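## Task

The scoop starts in the right gripper. Set it on the table right next to the litter pan, with its hollow facing up and touching nothing but the table. Do not move the pan or knock anything over.

## Robot and tools

Robot: two arms, left_arm and right_arm, each with a two-finger parallel gripper. Calibrated bases in the scene frame: left_arm at (-0.013, +0.313, 0) m, yawed very slightly (quat_wxyz +1.000, 0, 0, -0.004); right_arm at (0, -0.256, 0) m, unrotated. A two-camera stand is fixed behind the arms. Loose objects may sometimes get a brief shove from outside.

Frames. Scene frame: origin at table-top height, halfway between the nominal bases; +x points out over the table, +z up, +y toward left_arm. Image left and right do not match arm names. Reported end_effector_position (m) and end_effector_quat_wxyz use the scene frame and can be off by a few cm, more at long reach. Each gripper's fingers point along its own +z and close along its own y; the reported point sits between the pads, about 1 cm behind the tips. Offsets you send are expressed in each Hand target's own axes, not the scene axes.

The 14-number row (used by execute_actions and move): left_arm dx, dy, dz, rx, ry, rz, opening, then the same seven for right_arm. Always all 14, each in [-1, 1], even when one arm is idle. The first six per arm are an offset from that arm's Hand target as it stood when the action or move began: 1.0 equals 0.6 m of translation or 180 degrees of rotation, and rx, ry, rz form a single rotation vector. Offsets are not cumulative within one action or list (every row counts from the same start), but a fresh call starts from the updated Hand target, so resending an offset moves the arm further. Six zeros means re-request the current Hand target. The opening is absolute: +1 fully open (0.094 m), -1 closed. A 0 there is a real command (half open), so to keep a gripper as it is, resend its current value (see Tool commands in the result).

execute_actions: actions is a list of actions; each action is a list of up to 15 rows, one per 1/30 s control step; a short action repeats its last row to fill 15 steps. cameras picks images by name, ["all"] or []; by default images appear only for an empty actions list. An empty list also reveals the scene number and other fields normally omitted.

move: target is one row or a list of up to 15 rows, all offsets measured from the same starting Hand targets. The grippers travel in straight lines, rotating the short way, ending together; at least 0.5 s, capped at 10 s total. speed: m/s, 0.002 to 2.9, default 0.25 (rotation up to twice that in rad/s), one value or one per target. blend: corner rounding radius in m per target; 0 means stop at each. opening_speed: rate of opening change per second on the -1..+1 scale, at least 0.2; use it to close gently. grip_force: newtons per pad, 10 to 50, one value or one per arm; it persists, and lower values close slowly. blocking=false returns after about 0.5 s while the move continues. Paths do not avoid obstacles or the other arm; faster means more lag, overshoot and harder impacts. Keep paths away from an arm's own base. The result adds a move: line: done (within 10 mm and 2 degrees), off_target, moving, held or fault, plus limits such as paced (pose clipped) or held (steps withheld). Neither done nor off_target proves contact or its absence.

wait: seconds 0 to 10; arms keep their last command, a running move continues. stop: brakes a running move (needs stopping distance). zoom_image: camera (cam_head_left, cam_head_right, cam_high, cam_low, cam_left_wrist, cam_right_wrist) and region [x0, y0, x1, y1] in pixels, at most 504 by 504, from that camera's newest image. finished_scene: scene is the current scene's integer number; final, and once called to end the first scene, make no further call in that reply. The goal must hold with the robot hands-off.

Control behaviour: each step the commanded orientation is clipped to within 40 degrees of the measured one. Hand target is your last command after clipping. Grippers often rest a few cm short of it from friction and gravity; any new command, even zeros, re-requests it, and if still short, send the remaining gap as an offset. A blocked arm keeps pushing until you command it back past its contact point. Near-singular wrist positions can swing the whole arm.

Grip readings: grip_measured uses the opening scale, reads up to ~2.5 mm wide when empty and a few mm narrower than a firmly held part. Force rises about 1 N per 0.001 below first contact, then jumps to the limit. To release, command well above grip_measured. grip_effort_nm is gripper motor effort (negative closing), not pad force, and keeps a residual at rest. Joint torques include arm weight, have offsets and noise; numbers 1 to 3 wrap at ±28 N m.

Avoid: dropping or releasing the scoop while it moves, slamming into the table or pan, hard pushes, squeezing or bumping the other arm or its wrist camera and cable, anything leaving the table, and arm stops. Prolonged load, stretched arms or pushing at unreachable poses heat motors: MOTOR HOT appears at 75 °C, a fault folds the arm at 90 °C, and at 100 °C it goes limp. Joint limits (rad): waist -2.618..3.054, shoulder 0..3.142, elbow 0..3.142 (straight 2.901), wrist pitch and yaw ±1.571, wrist roll ±2.094.

Cameras, all 896x504: cam_head_left, cam_head_right, cam_high, cam_low, cam_left_wrist, cam_right_wrist. Approximate vertical fields of view: about 68, 68, 65.3, 46.5, 57.3 and 58.9 degrees respectively.

Each tool is called after ">>>" in YAML: its name, and indented under it one key for each argument.

## Session

>>> execute_actions:
  actions: []
  cameras: ["cam_high","cam_right_wrist","cam_head_left","cam_low"]

Scene clock: 0.00 s.
left_arm: end_effector_position=(+0.3211, +0.3351, +0.4128) grip_measured=+1.000 grip_effort_nm=n/a end_effector_quat_wxyz=(+0.691, +0.087, +0.714, +0.066) | right_arm: end_effector_position=(+0.4037, -0.2498, +0.3308) grip_measured=-0.619 grip_effort_nm=n/a end_effector_quat_wxyz=(+0.443, +0.392, +0.658, +0.466)
Joint positions: left_arm=[0.175 0.89 1.049 -0.194 0.194 0.224 0.094] | right_arm=[-0.183 1.165 0.982 -0.01 -0.448 1.263 0.018]
Joint velocities: within noise
Joint torques (N m): no reading
Heat: left arm: 32 °C; right arm: 35 °C.
Hand target: left_arm +0.3177, +0.3344, +0.4228; +0.701, +0.087, +0.705, +0.068 | right_arm +0.4020, -0.2493, +0.3569; +0.474, +0.366, +0.646, +0.473
Tool commands: left_gripper/opening=+1.0 right_gripper/opening=-0.980928
Images, in order (width x height): cam_head_left 896x504, cam_high 896x504, cam_low 896x504, cam_right_wrist 896x504.

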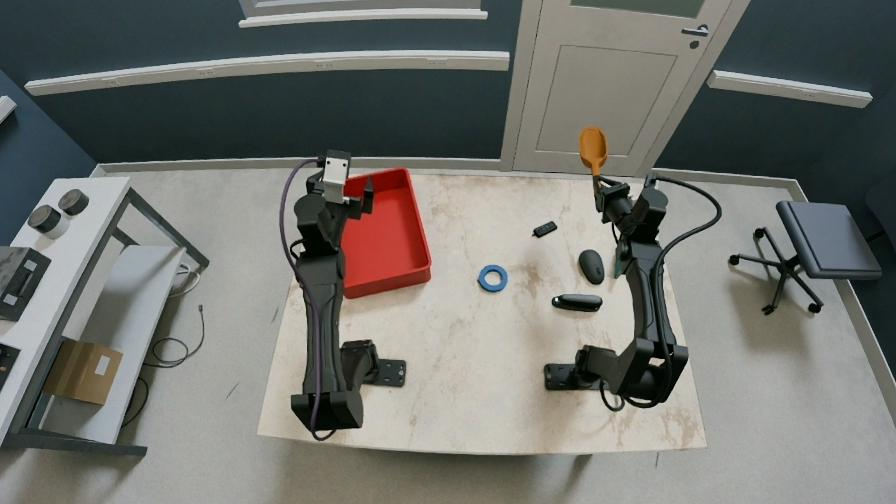

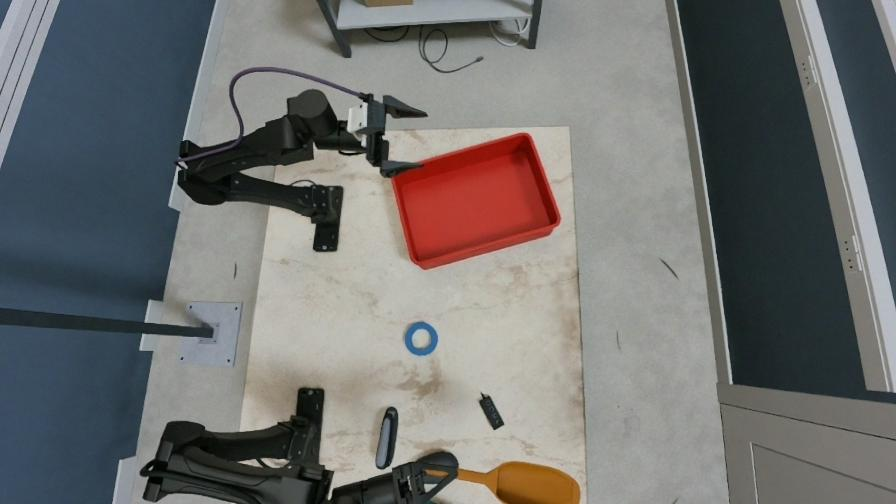

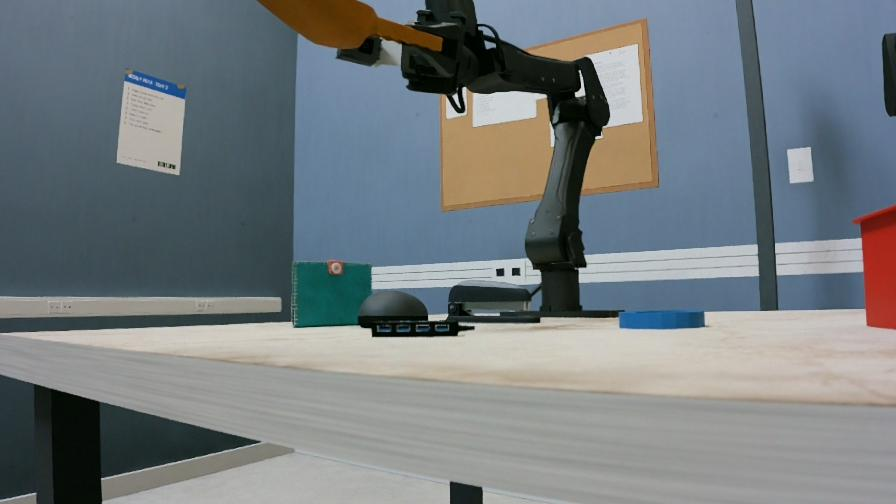

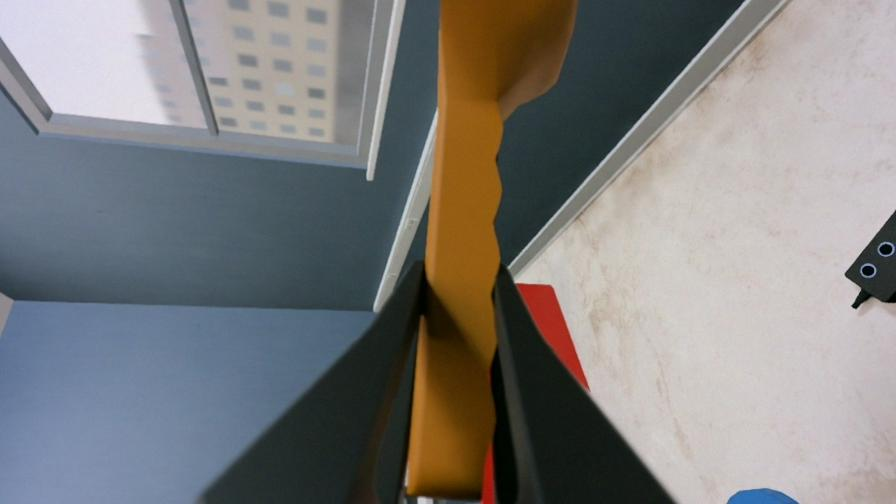

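>>> zoom_image:
  camera: "cam_high"
  region: [390, 430, 590, 504]

>>> zoom_image:
  camera: "cam_head_left"
  region: [550, 110, 670, 210]

>>> zoom_image:
  camera: "cam_low"
  region: [250, 0, 500, 140]

Scaled by 2.520.

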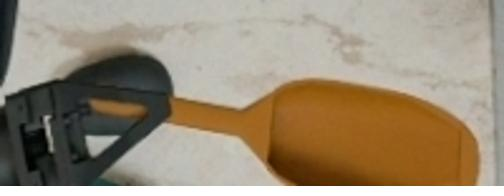

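Scaled by 4.200.

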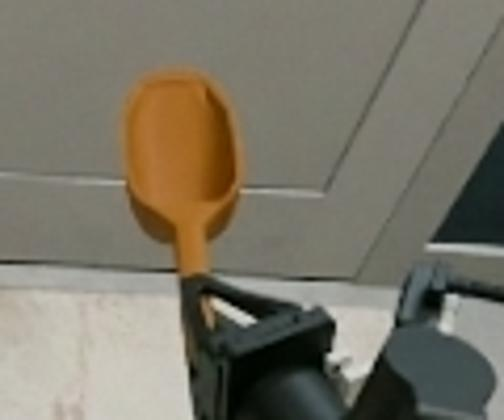

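Scaled by 2.016.

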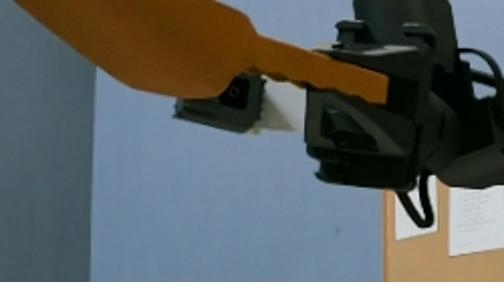

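>>> move:
  target: [0,0,0,0,0,0,1.0,0.6437,-0.1087,0.1055,-0.0068,0.1335,0.0689,-0.981]
  speed: 0.3
  cameras: ["cam_high","cam_low","cam_right_wrist"]

>>> zoom_image:
  camera: "cam_high"
  region: [380, 170, 580, 330]

Scene clock: 201.93 s.
left_arm: end_effector_position=(+0.3211, +0.3351, +0.4128) grip_measured=+1.000 grip_effort_nm=0.00 end_effector_quat_wxyz=(+0.691, +0.087, +0.714, +0.066) | right_arm: end_effector_position=(+0.3424, +0.0987, +0.1639) grip_measured=-0.619 grip_effort_nm=-1.03 end_effector_quat_wxyz=(+0.263, +0.328, +0.705, +0.572)
Joint positions: left_arm=[0.175 0.89 1.049 -0.194 0.194 0.224 0.094] | right_arm=[0.854 1.712 0.765 0.734 0.146 1.606 0.018]
Joint torques (N m): left_arm=[-0.1 -2.37 7.69 1.82 -0.01 -0.06] | right_arm=[-0.1 -6.8 9.01 2.52 0.24 -0.14]
Heat: left arm: 41 °C; right arm: 45 °C.
Hand target: left_arm +0.3177, +0.3344, +0.4228; +0.701, +0.087, +0.705, +0.068 | right_arm +0.3520, +0.1047, +0.1848; +0.280, +0.322, +0.683, +0.593
Off the commanded pose: left_arm 0.011 m, 2 deg | right_arm 0.024 m, 4 deg.
move: off_target (left_arm, right_arm)
Images, in order (width x height): cam_high 896x504, cam_low 896x504, cam_right_wrist 896x504.

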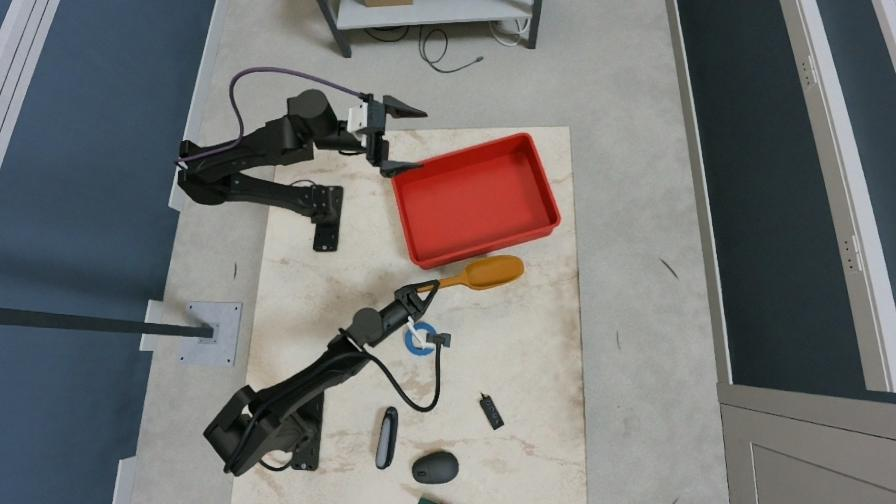

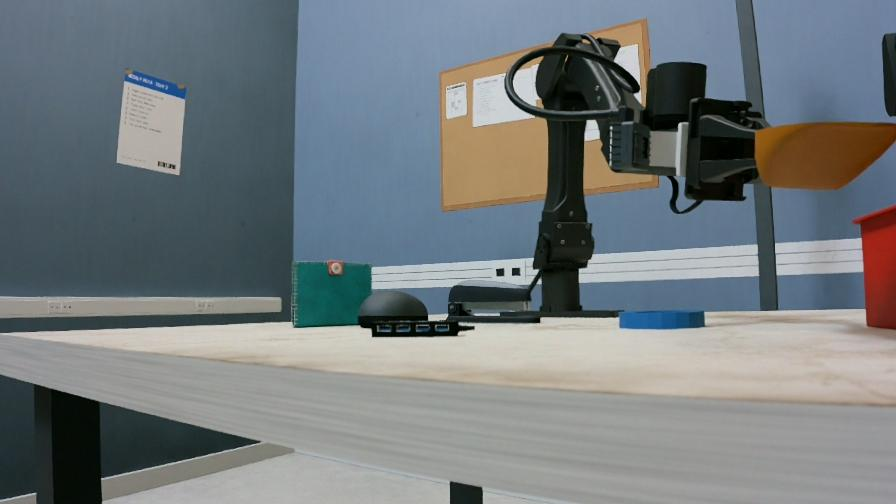

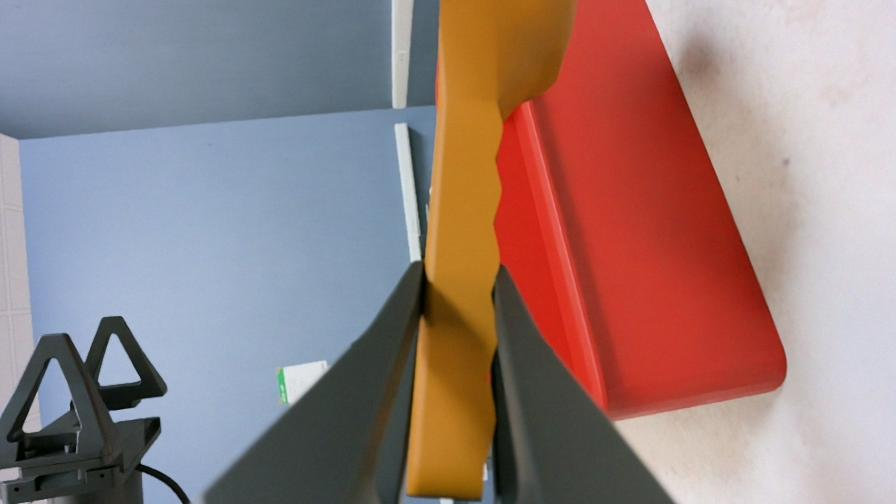

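Scaled by 2.520.

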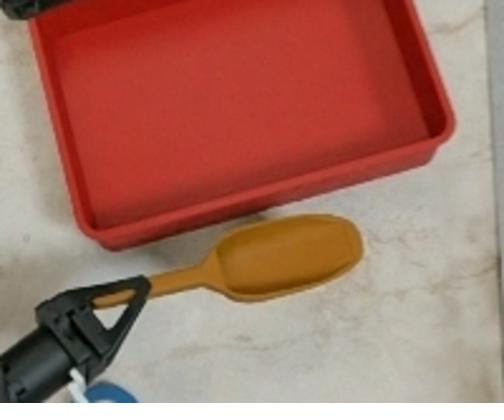

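>>> move:
  target: [0,0,0,0,0,0,1.0,0,-0.1568,0.022,0,0.0275,-0.0039,-0.981]
  speed: 0.12
  cameras: ["cam_high","cam_low"]

>>> zoom_image:
  camera: "cam_high"
  region: [380, 170, 580, 330]

Scene clock: 259.60 s.
left_arm: end_effector_position=(+0.3211, +0.3351, +0.4128) grip_measured=+1.000 grip_effort_nm=0.00 end_effector_quat_wxyz=(+0.691, +0.087, +0.714, +0.066) | right_arm: end_effector_position=(+0.3469, +0.1050, +0.0831) grip_measured=-0.619 grip_effort_nm=-1.03 end_effector_quat_wxyz=(+0.238, +0.303, +0.705, +0.595)
Joint positions: left_arm=[0.175 0.89 1.049 -0.194 0.194 0.224 0.094] | right_arm=[0.813 2.046 0.7 1.166 0.028 1.6 0.018]
Joint torques (N m): left_arm=[-0.02 -2.37 7.75 1.86 -0.02 -0.04] | right_arm=[-0.8 -7.79 4.86 2.53 0.03 -0.29]
Heat: left arm: 42 °C; right arm: 49 °C.
Hand target: left_arm +0.3177, +0.3344, +0.4228; +0.701, +0.087, +0.705, +0.068 | right_arm +0.3521, +0.1046, +0.0899; +0.254, +0.292, +0.696, +0.605
Off the commanded pose: left_arm 0.011 m, 2 deg | right_arm 0.008 m, 3 deg.
move: off_target (left_arm, right_arm)
Images, in order (width x height): cam_high 896x504, cam_low 896x504.

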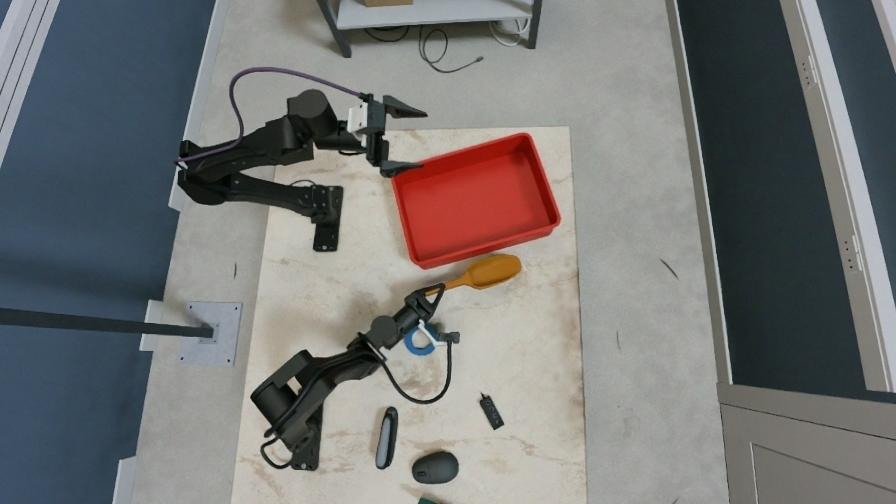

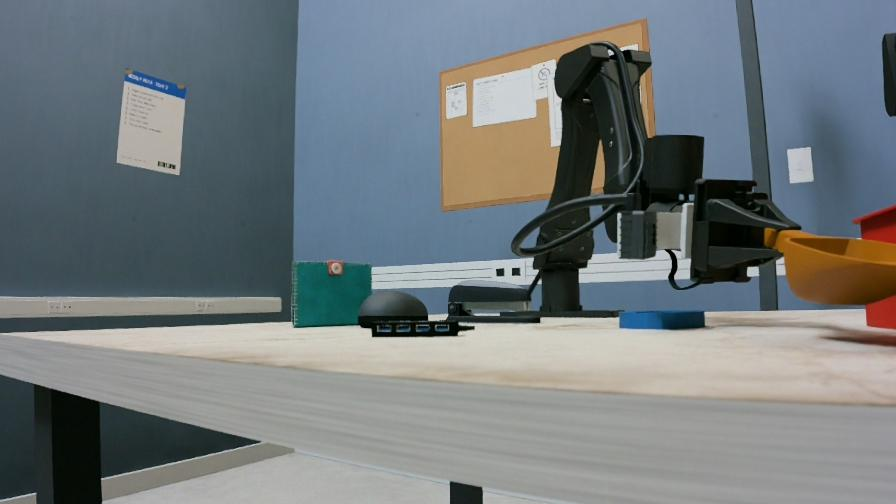

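Scaled by 2.520.

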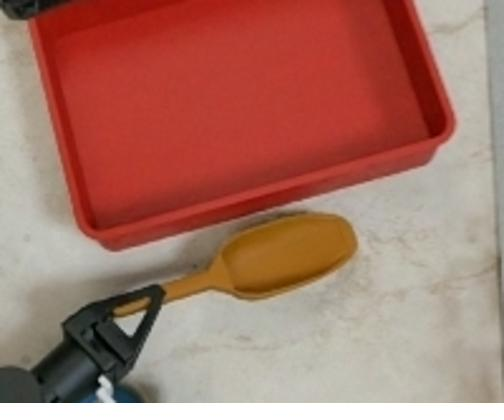

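>>> move:
  target: [0,0,0,0,0,0,1.0,0,-0.0446,0.0063,0,0,0,-0.981]
  speed: 0.06
  cameras: ["cam_low"]

>>> zoom_image:
  camera: "cam_low"
  region: [600, 160, 896, 380]

Scene clock: 308.23 s.
left_arm: end_effector_position=(+0.3211, +0.3351, +0.4128) grip_measured=+1.000 grip_effort_nm=0.00 end_effector_quat_wxyz=(+0.691, +0.087, +0.714, +0.066) | right_arm: end_effector_position=(+0.3469, +0.1050, +0.0590) grip_measured=-0.619 grip_effort_nm=-1.03 end_effector_quat_wxyz=(+0.240, +0.301, +0.703, +0.598)
Joint positions: left_arm=[0.175 0.89 1.049 -0.194 0.194 0.224 0.094] | right_arm=[0.813 2.158 0.7 1.286 0.028 1.598 0.018]
Joint torques (N m): left_arm=[-0.09 -2.37 7.76 1.82 -0.02 -0.02] | right_arm=[-0.83 -7.68 4.57 2.43 0.03 -0.26]
Heat: left arm: 43 °C; right arm: 54 °C.
Hand target: left_arm +0.3177, +0.3344, +0.4228; +0.701, +0.087, +0.705, +0.068 | right_arm +0.3522, +0.1046, +0.0630; +0.254, +0.292, +0.696, +0.605
Off the commanded pose: left_arm 0.011 m, 2 deg | right_arm 0.007 m, 2 deg.
move: off_target (left_arm)
Images, in order (width x height): cam_low 896x504.

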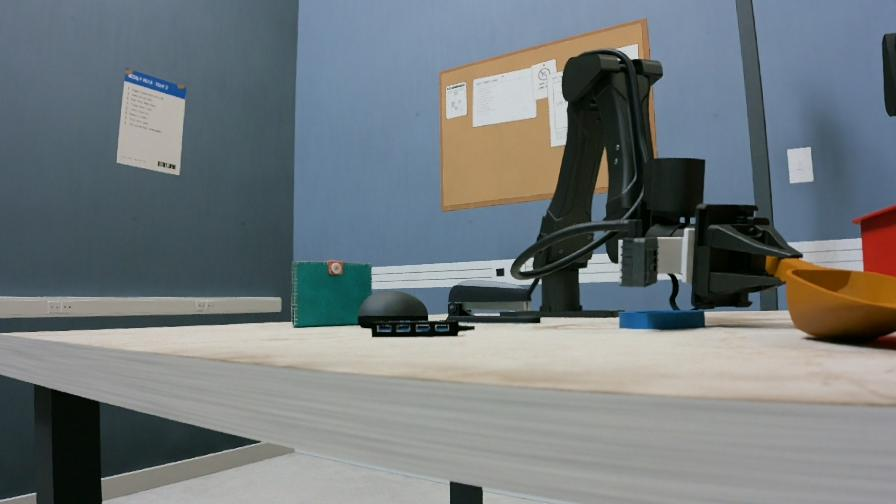

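Scaled by 1.703.

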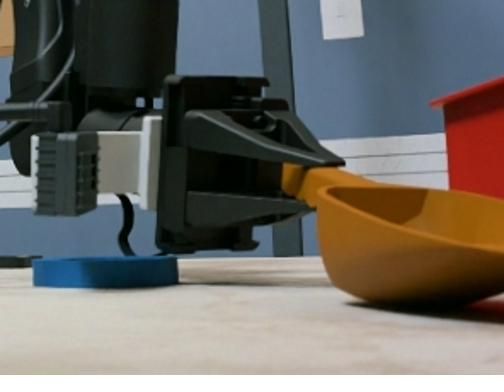

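>>> move:
  target: [0,0,0,0,0,0,1.0,0,0,0,0,0,0,0.6]
  opening_speed: 0.45
  cameras: ["cam_low","cam_high","cam_right_wrist"]

>>> zoom_image:
  camera: "cam_low"
  region: [600, 160, 896, 380]

>>> zoom_image:
  camera: "cam_high"
  region: [380, 170, 580, 330]

Scene clock: 317.87 s.
left_arm: end_effector_position=(+0.3211, +0.3351, +0.4128) grip_measured=+1.000 grip_effort_nm=0.00 end_effector_quat_wxyz=(+0.691, +0.087, +0.714, +0.066) | right_arm: end_effector_position=(+0.3470, +0.1053, +0.0610) grip_measured=+0.598 grip_effort_nm=0.11 end_effector_quat_wxyz=(+0.241, +0.299, +0.701, +0.600)
Joint positions: left_arm=[0.175 0.89 1.049 -0.194 0.194 0.224 0.094] | right_arm=[0.813 2.158 0.7 1.295 0.027 1.597 0.075]
Joint torques (N m): left_arm=[-0.08 -2.36 7.75 1.82 -0.03 -0.03] | right_arm=[-0.84 -7.65 4.64 2.36 0.03 -0.27]
Heat: left arm: 43 °C; right arm: 53 °C.
Hand target: left_arm +0.3177, +0.3344, +0.4228; +0.701, +0.087, +0.705, +0.068 | right_arm +0.3522, +0.1046, +0.0630; +0.254, +0.292, +0.696, +0.605
Off the commanded pose: left_arm 0.011 m, 2 deg | right_arm 0.006 m, 2 deg.
move: off_target (left_arm)
Images, in order (width x height): cam_high 896x504, cam_low 896x504, cam_right_wrist 896x504.

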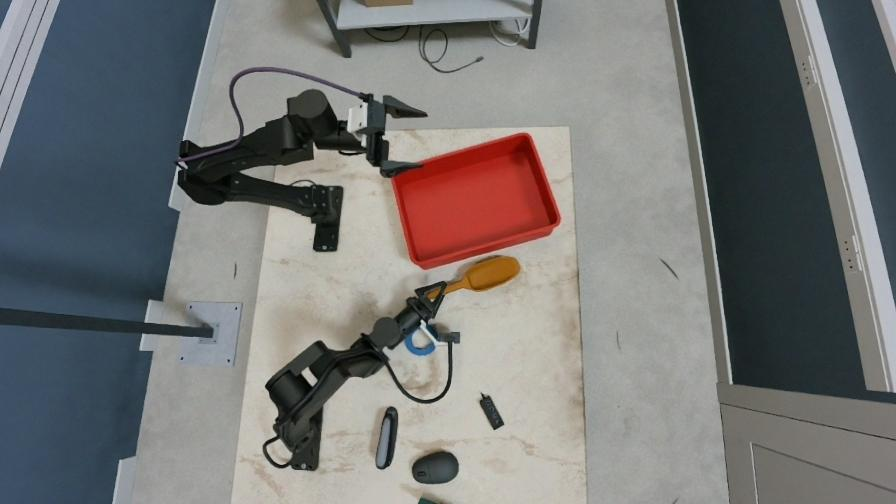

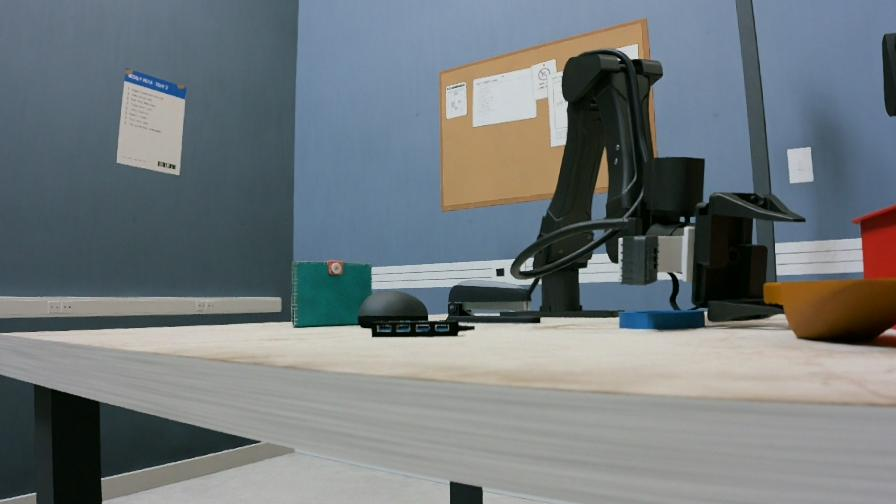

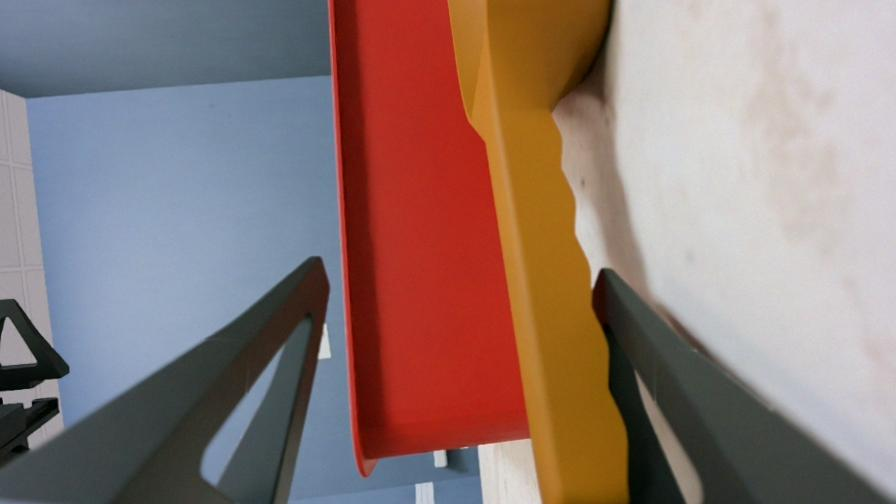

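Scaled by 1.703.

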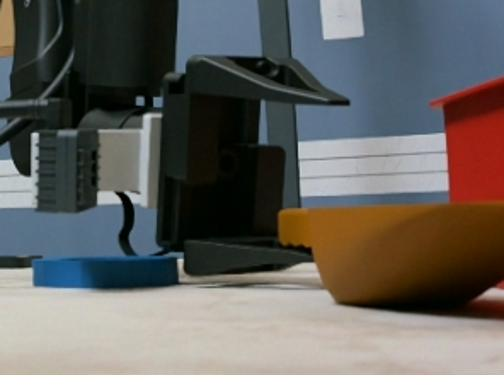

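Scaled by 2.520.

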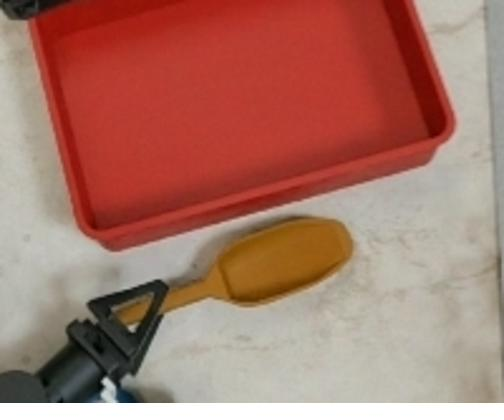

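>>> move:
  target:
    - [0,0,0,0,0,0,1.0,0.0607,-0.0092,-0.1373,0,0,0,0.6]
    - [0,0,0,0,0,0,1.0,0.0607,0.156,-0.1605,0,0,0,0.6]
  speed: [0.1,0.2]
  blend: 0.005
  cameras: ["cam_low","cam_high"]

>>> zoom_image:
  camera: "cam_high"
  region: [380, 170, 580, 330]

>>> zoom_image:
  camera: "cam_low"
  region: [600, 160, 896, 380]

Scene clock: 342.07 s.
left_arm: end_effector_position=(+0.3211, +0.3351, +0.4128) grip_measured=+1.000 grip_effort_nm=0.00 end_effector_quat_wxyz=(+0.691, +0.087, +0.714, +0.066) | right_arm: end_effector_position=(+0.2657, +0.0690, +0.1489) grip_measured=+0.598 grip_effort_nm=0.10 end_effector_quat_wxyz=(+0.245, +0.296, +0.711, +0.589)
Joint positions: left_arm=[0.175 0.89 1.049 -0.194 0.194 0.224 0.094] | right_arm=[0.955 1.513 0.443 0.88 0.169 1.604 0.075]
Joint torques (N m): left_arm=[-0.05 -2.4 7.72 1.85 -0.03 -0.05] | right_arm=[0.75 -7.68 7.58 2 0.22 -0.09]
Heat: left arm: 44 °C; right arm: 51 °C.
Hand target: left_arm +0.3177, +0.3344, +0.4228; +0.701, +0.087, +0.705, +0.068 | right_arm +0.2678, +0.0729, +0.1689; +0.254, +0.292, +0.696, +0.605
Off the commanded pose: left_arm 0.011 m, 2 deg | right_arm 0.021 m, 3 deg.
move: off_target (left_arm, right_arm)
Images, in order (width x height): cam_high 896x504, cam_low 896x504.

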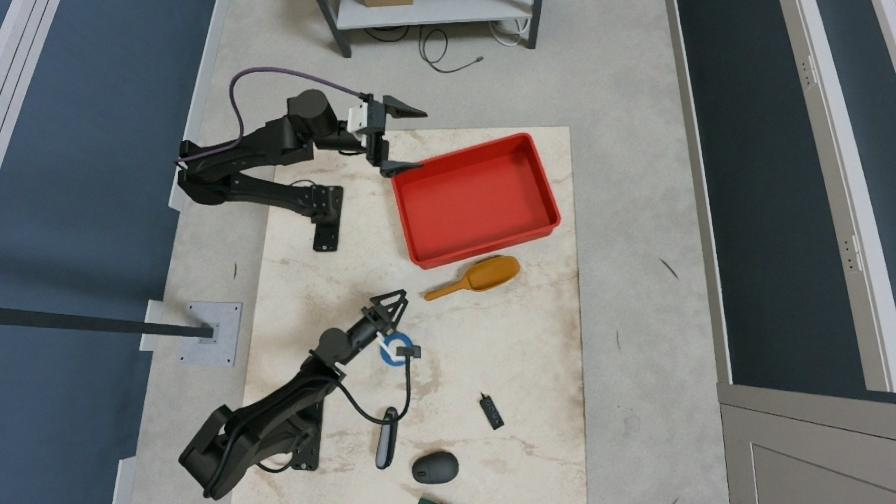

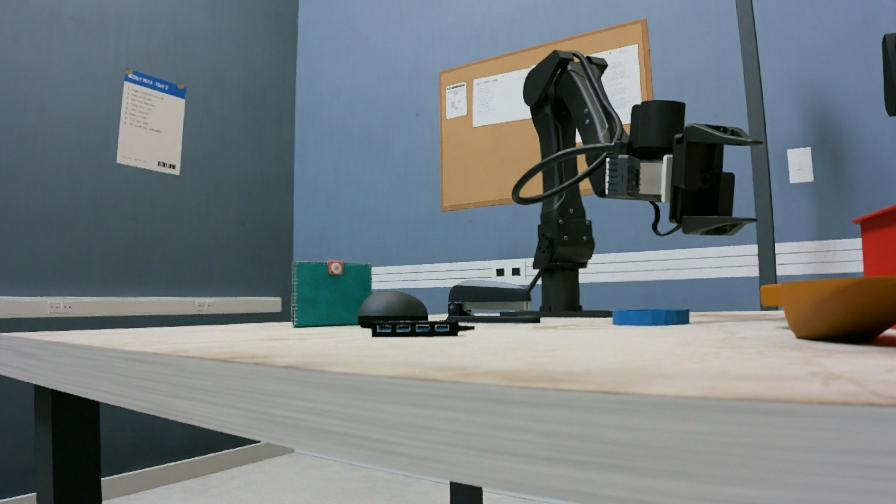

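Scaled by 2.520.

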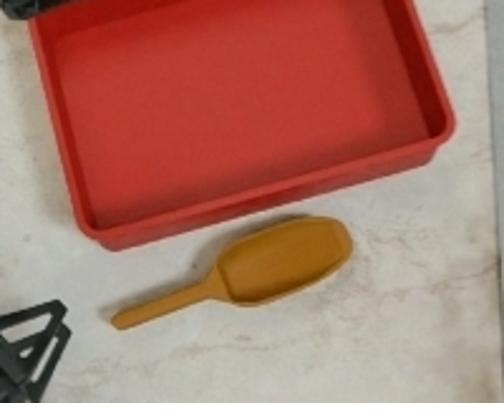

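Scaled by 1.703.

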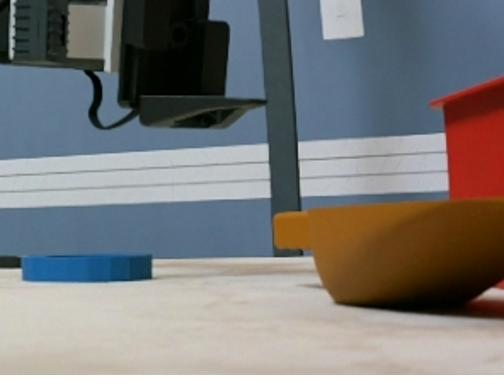

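>>> finished_scene:
  scene: 3

The scene is finished: the task was done.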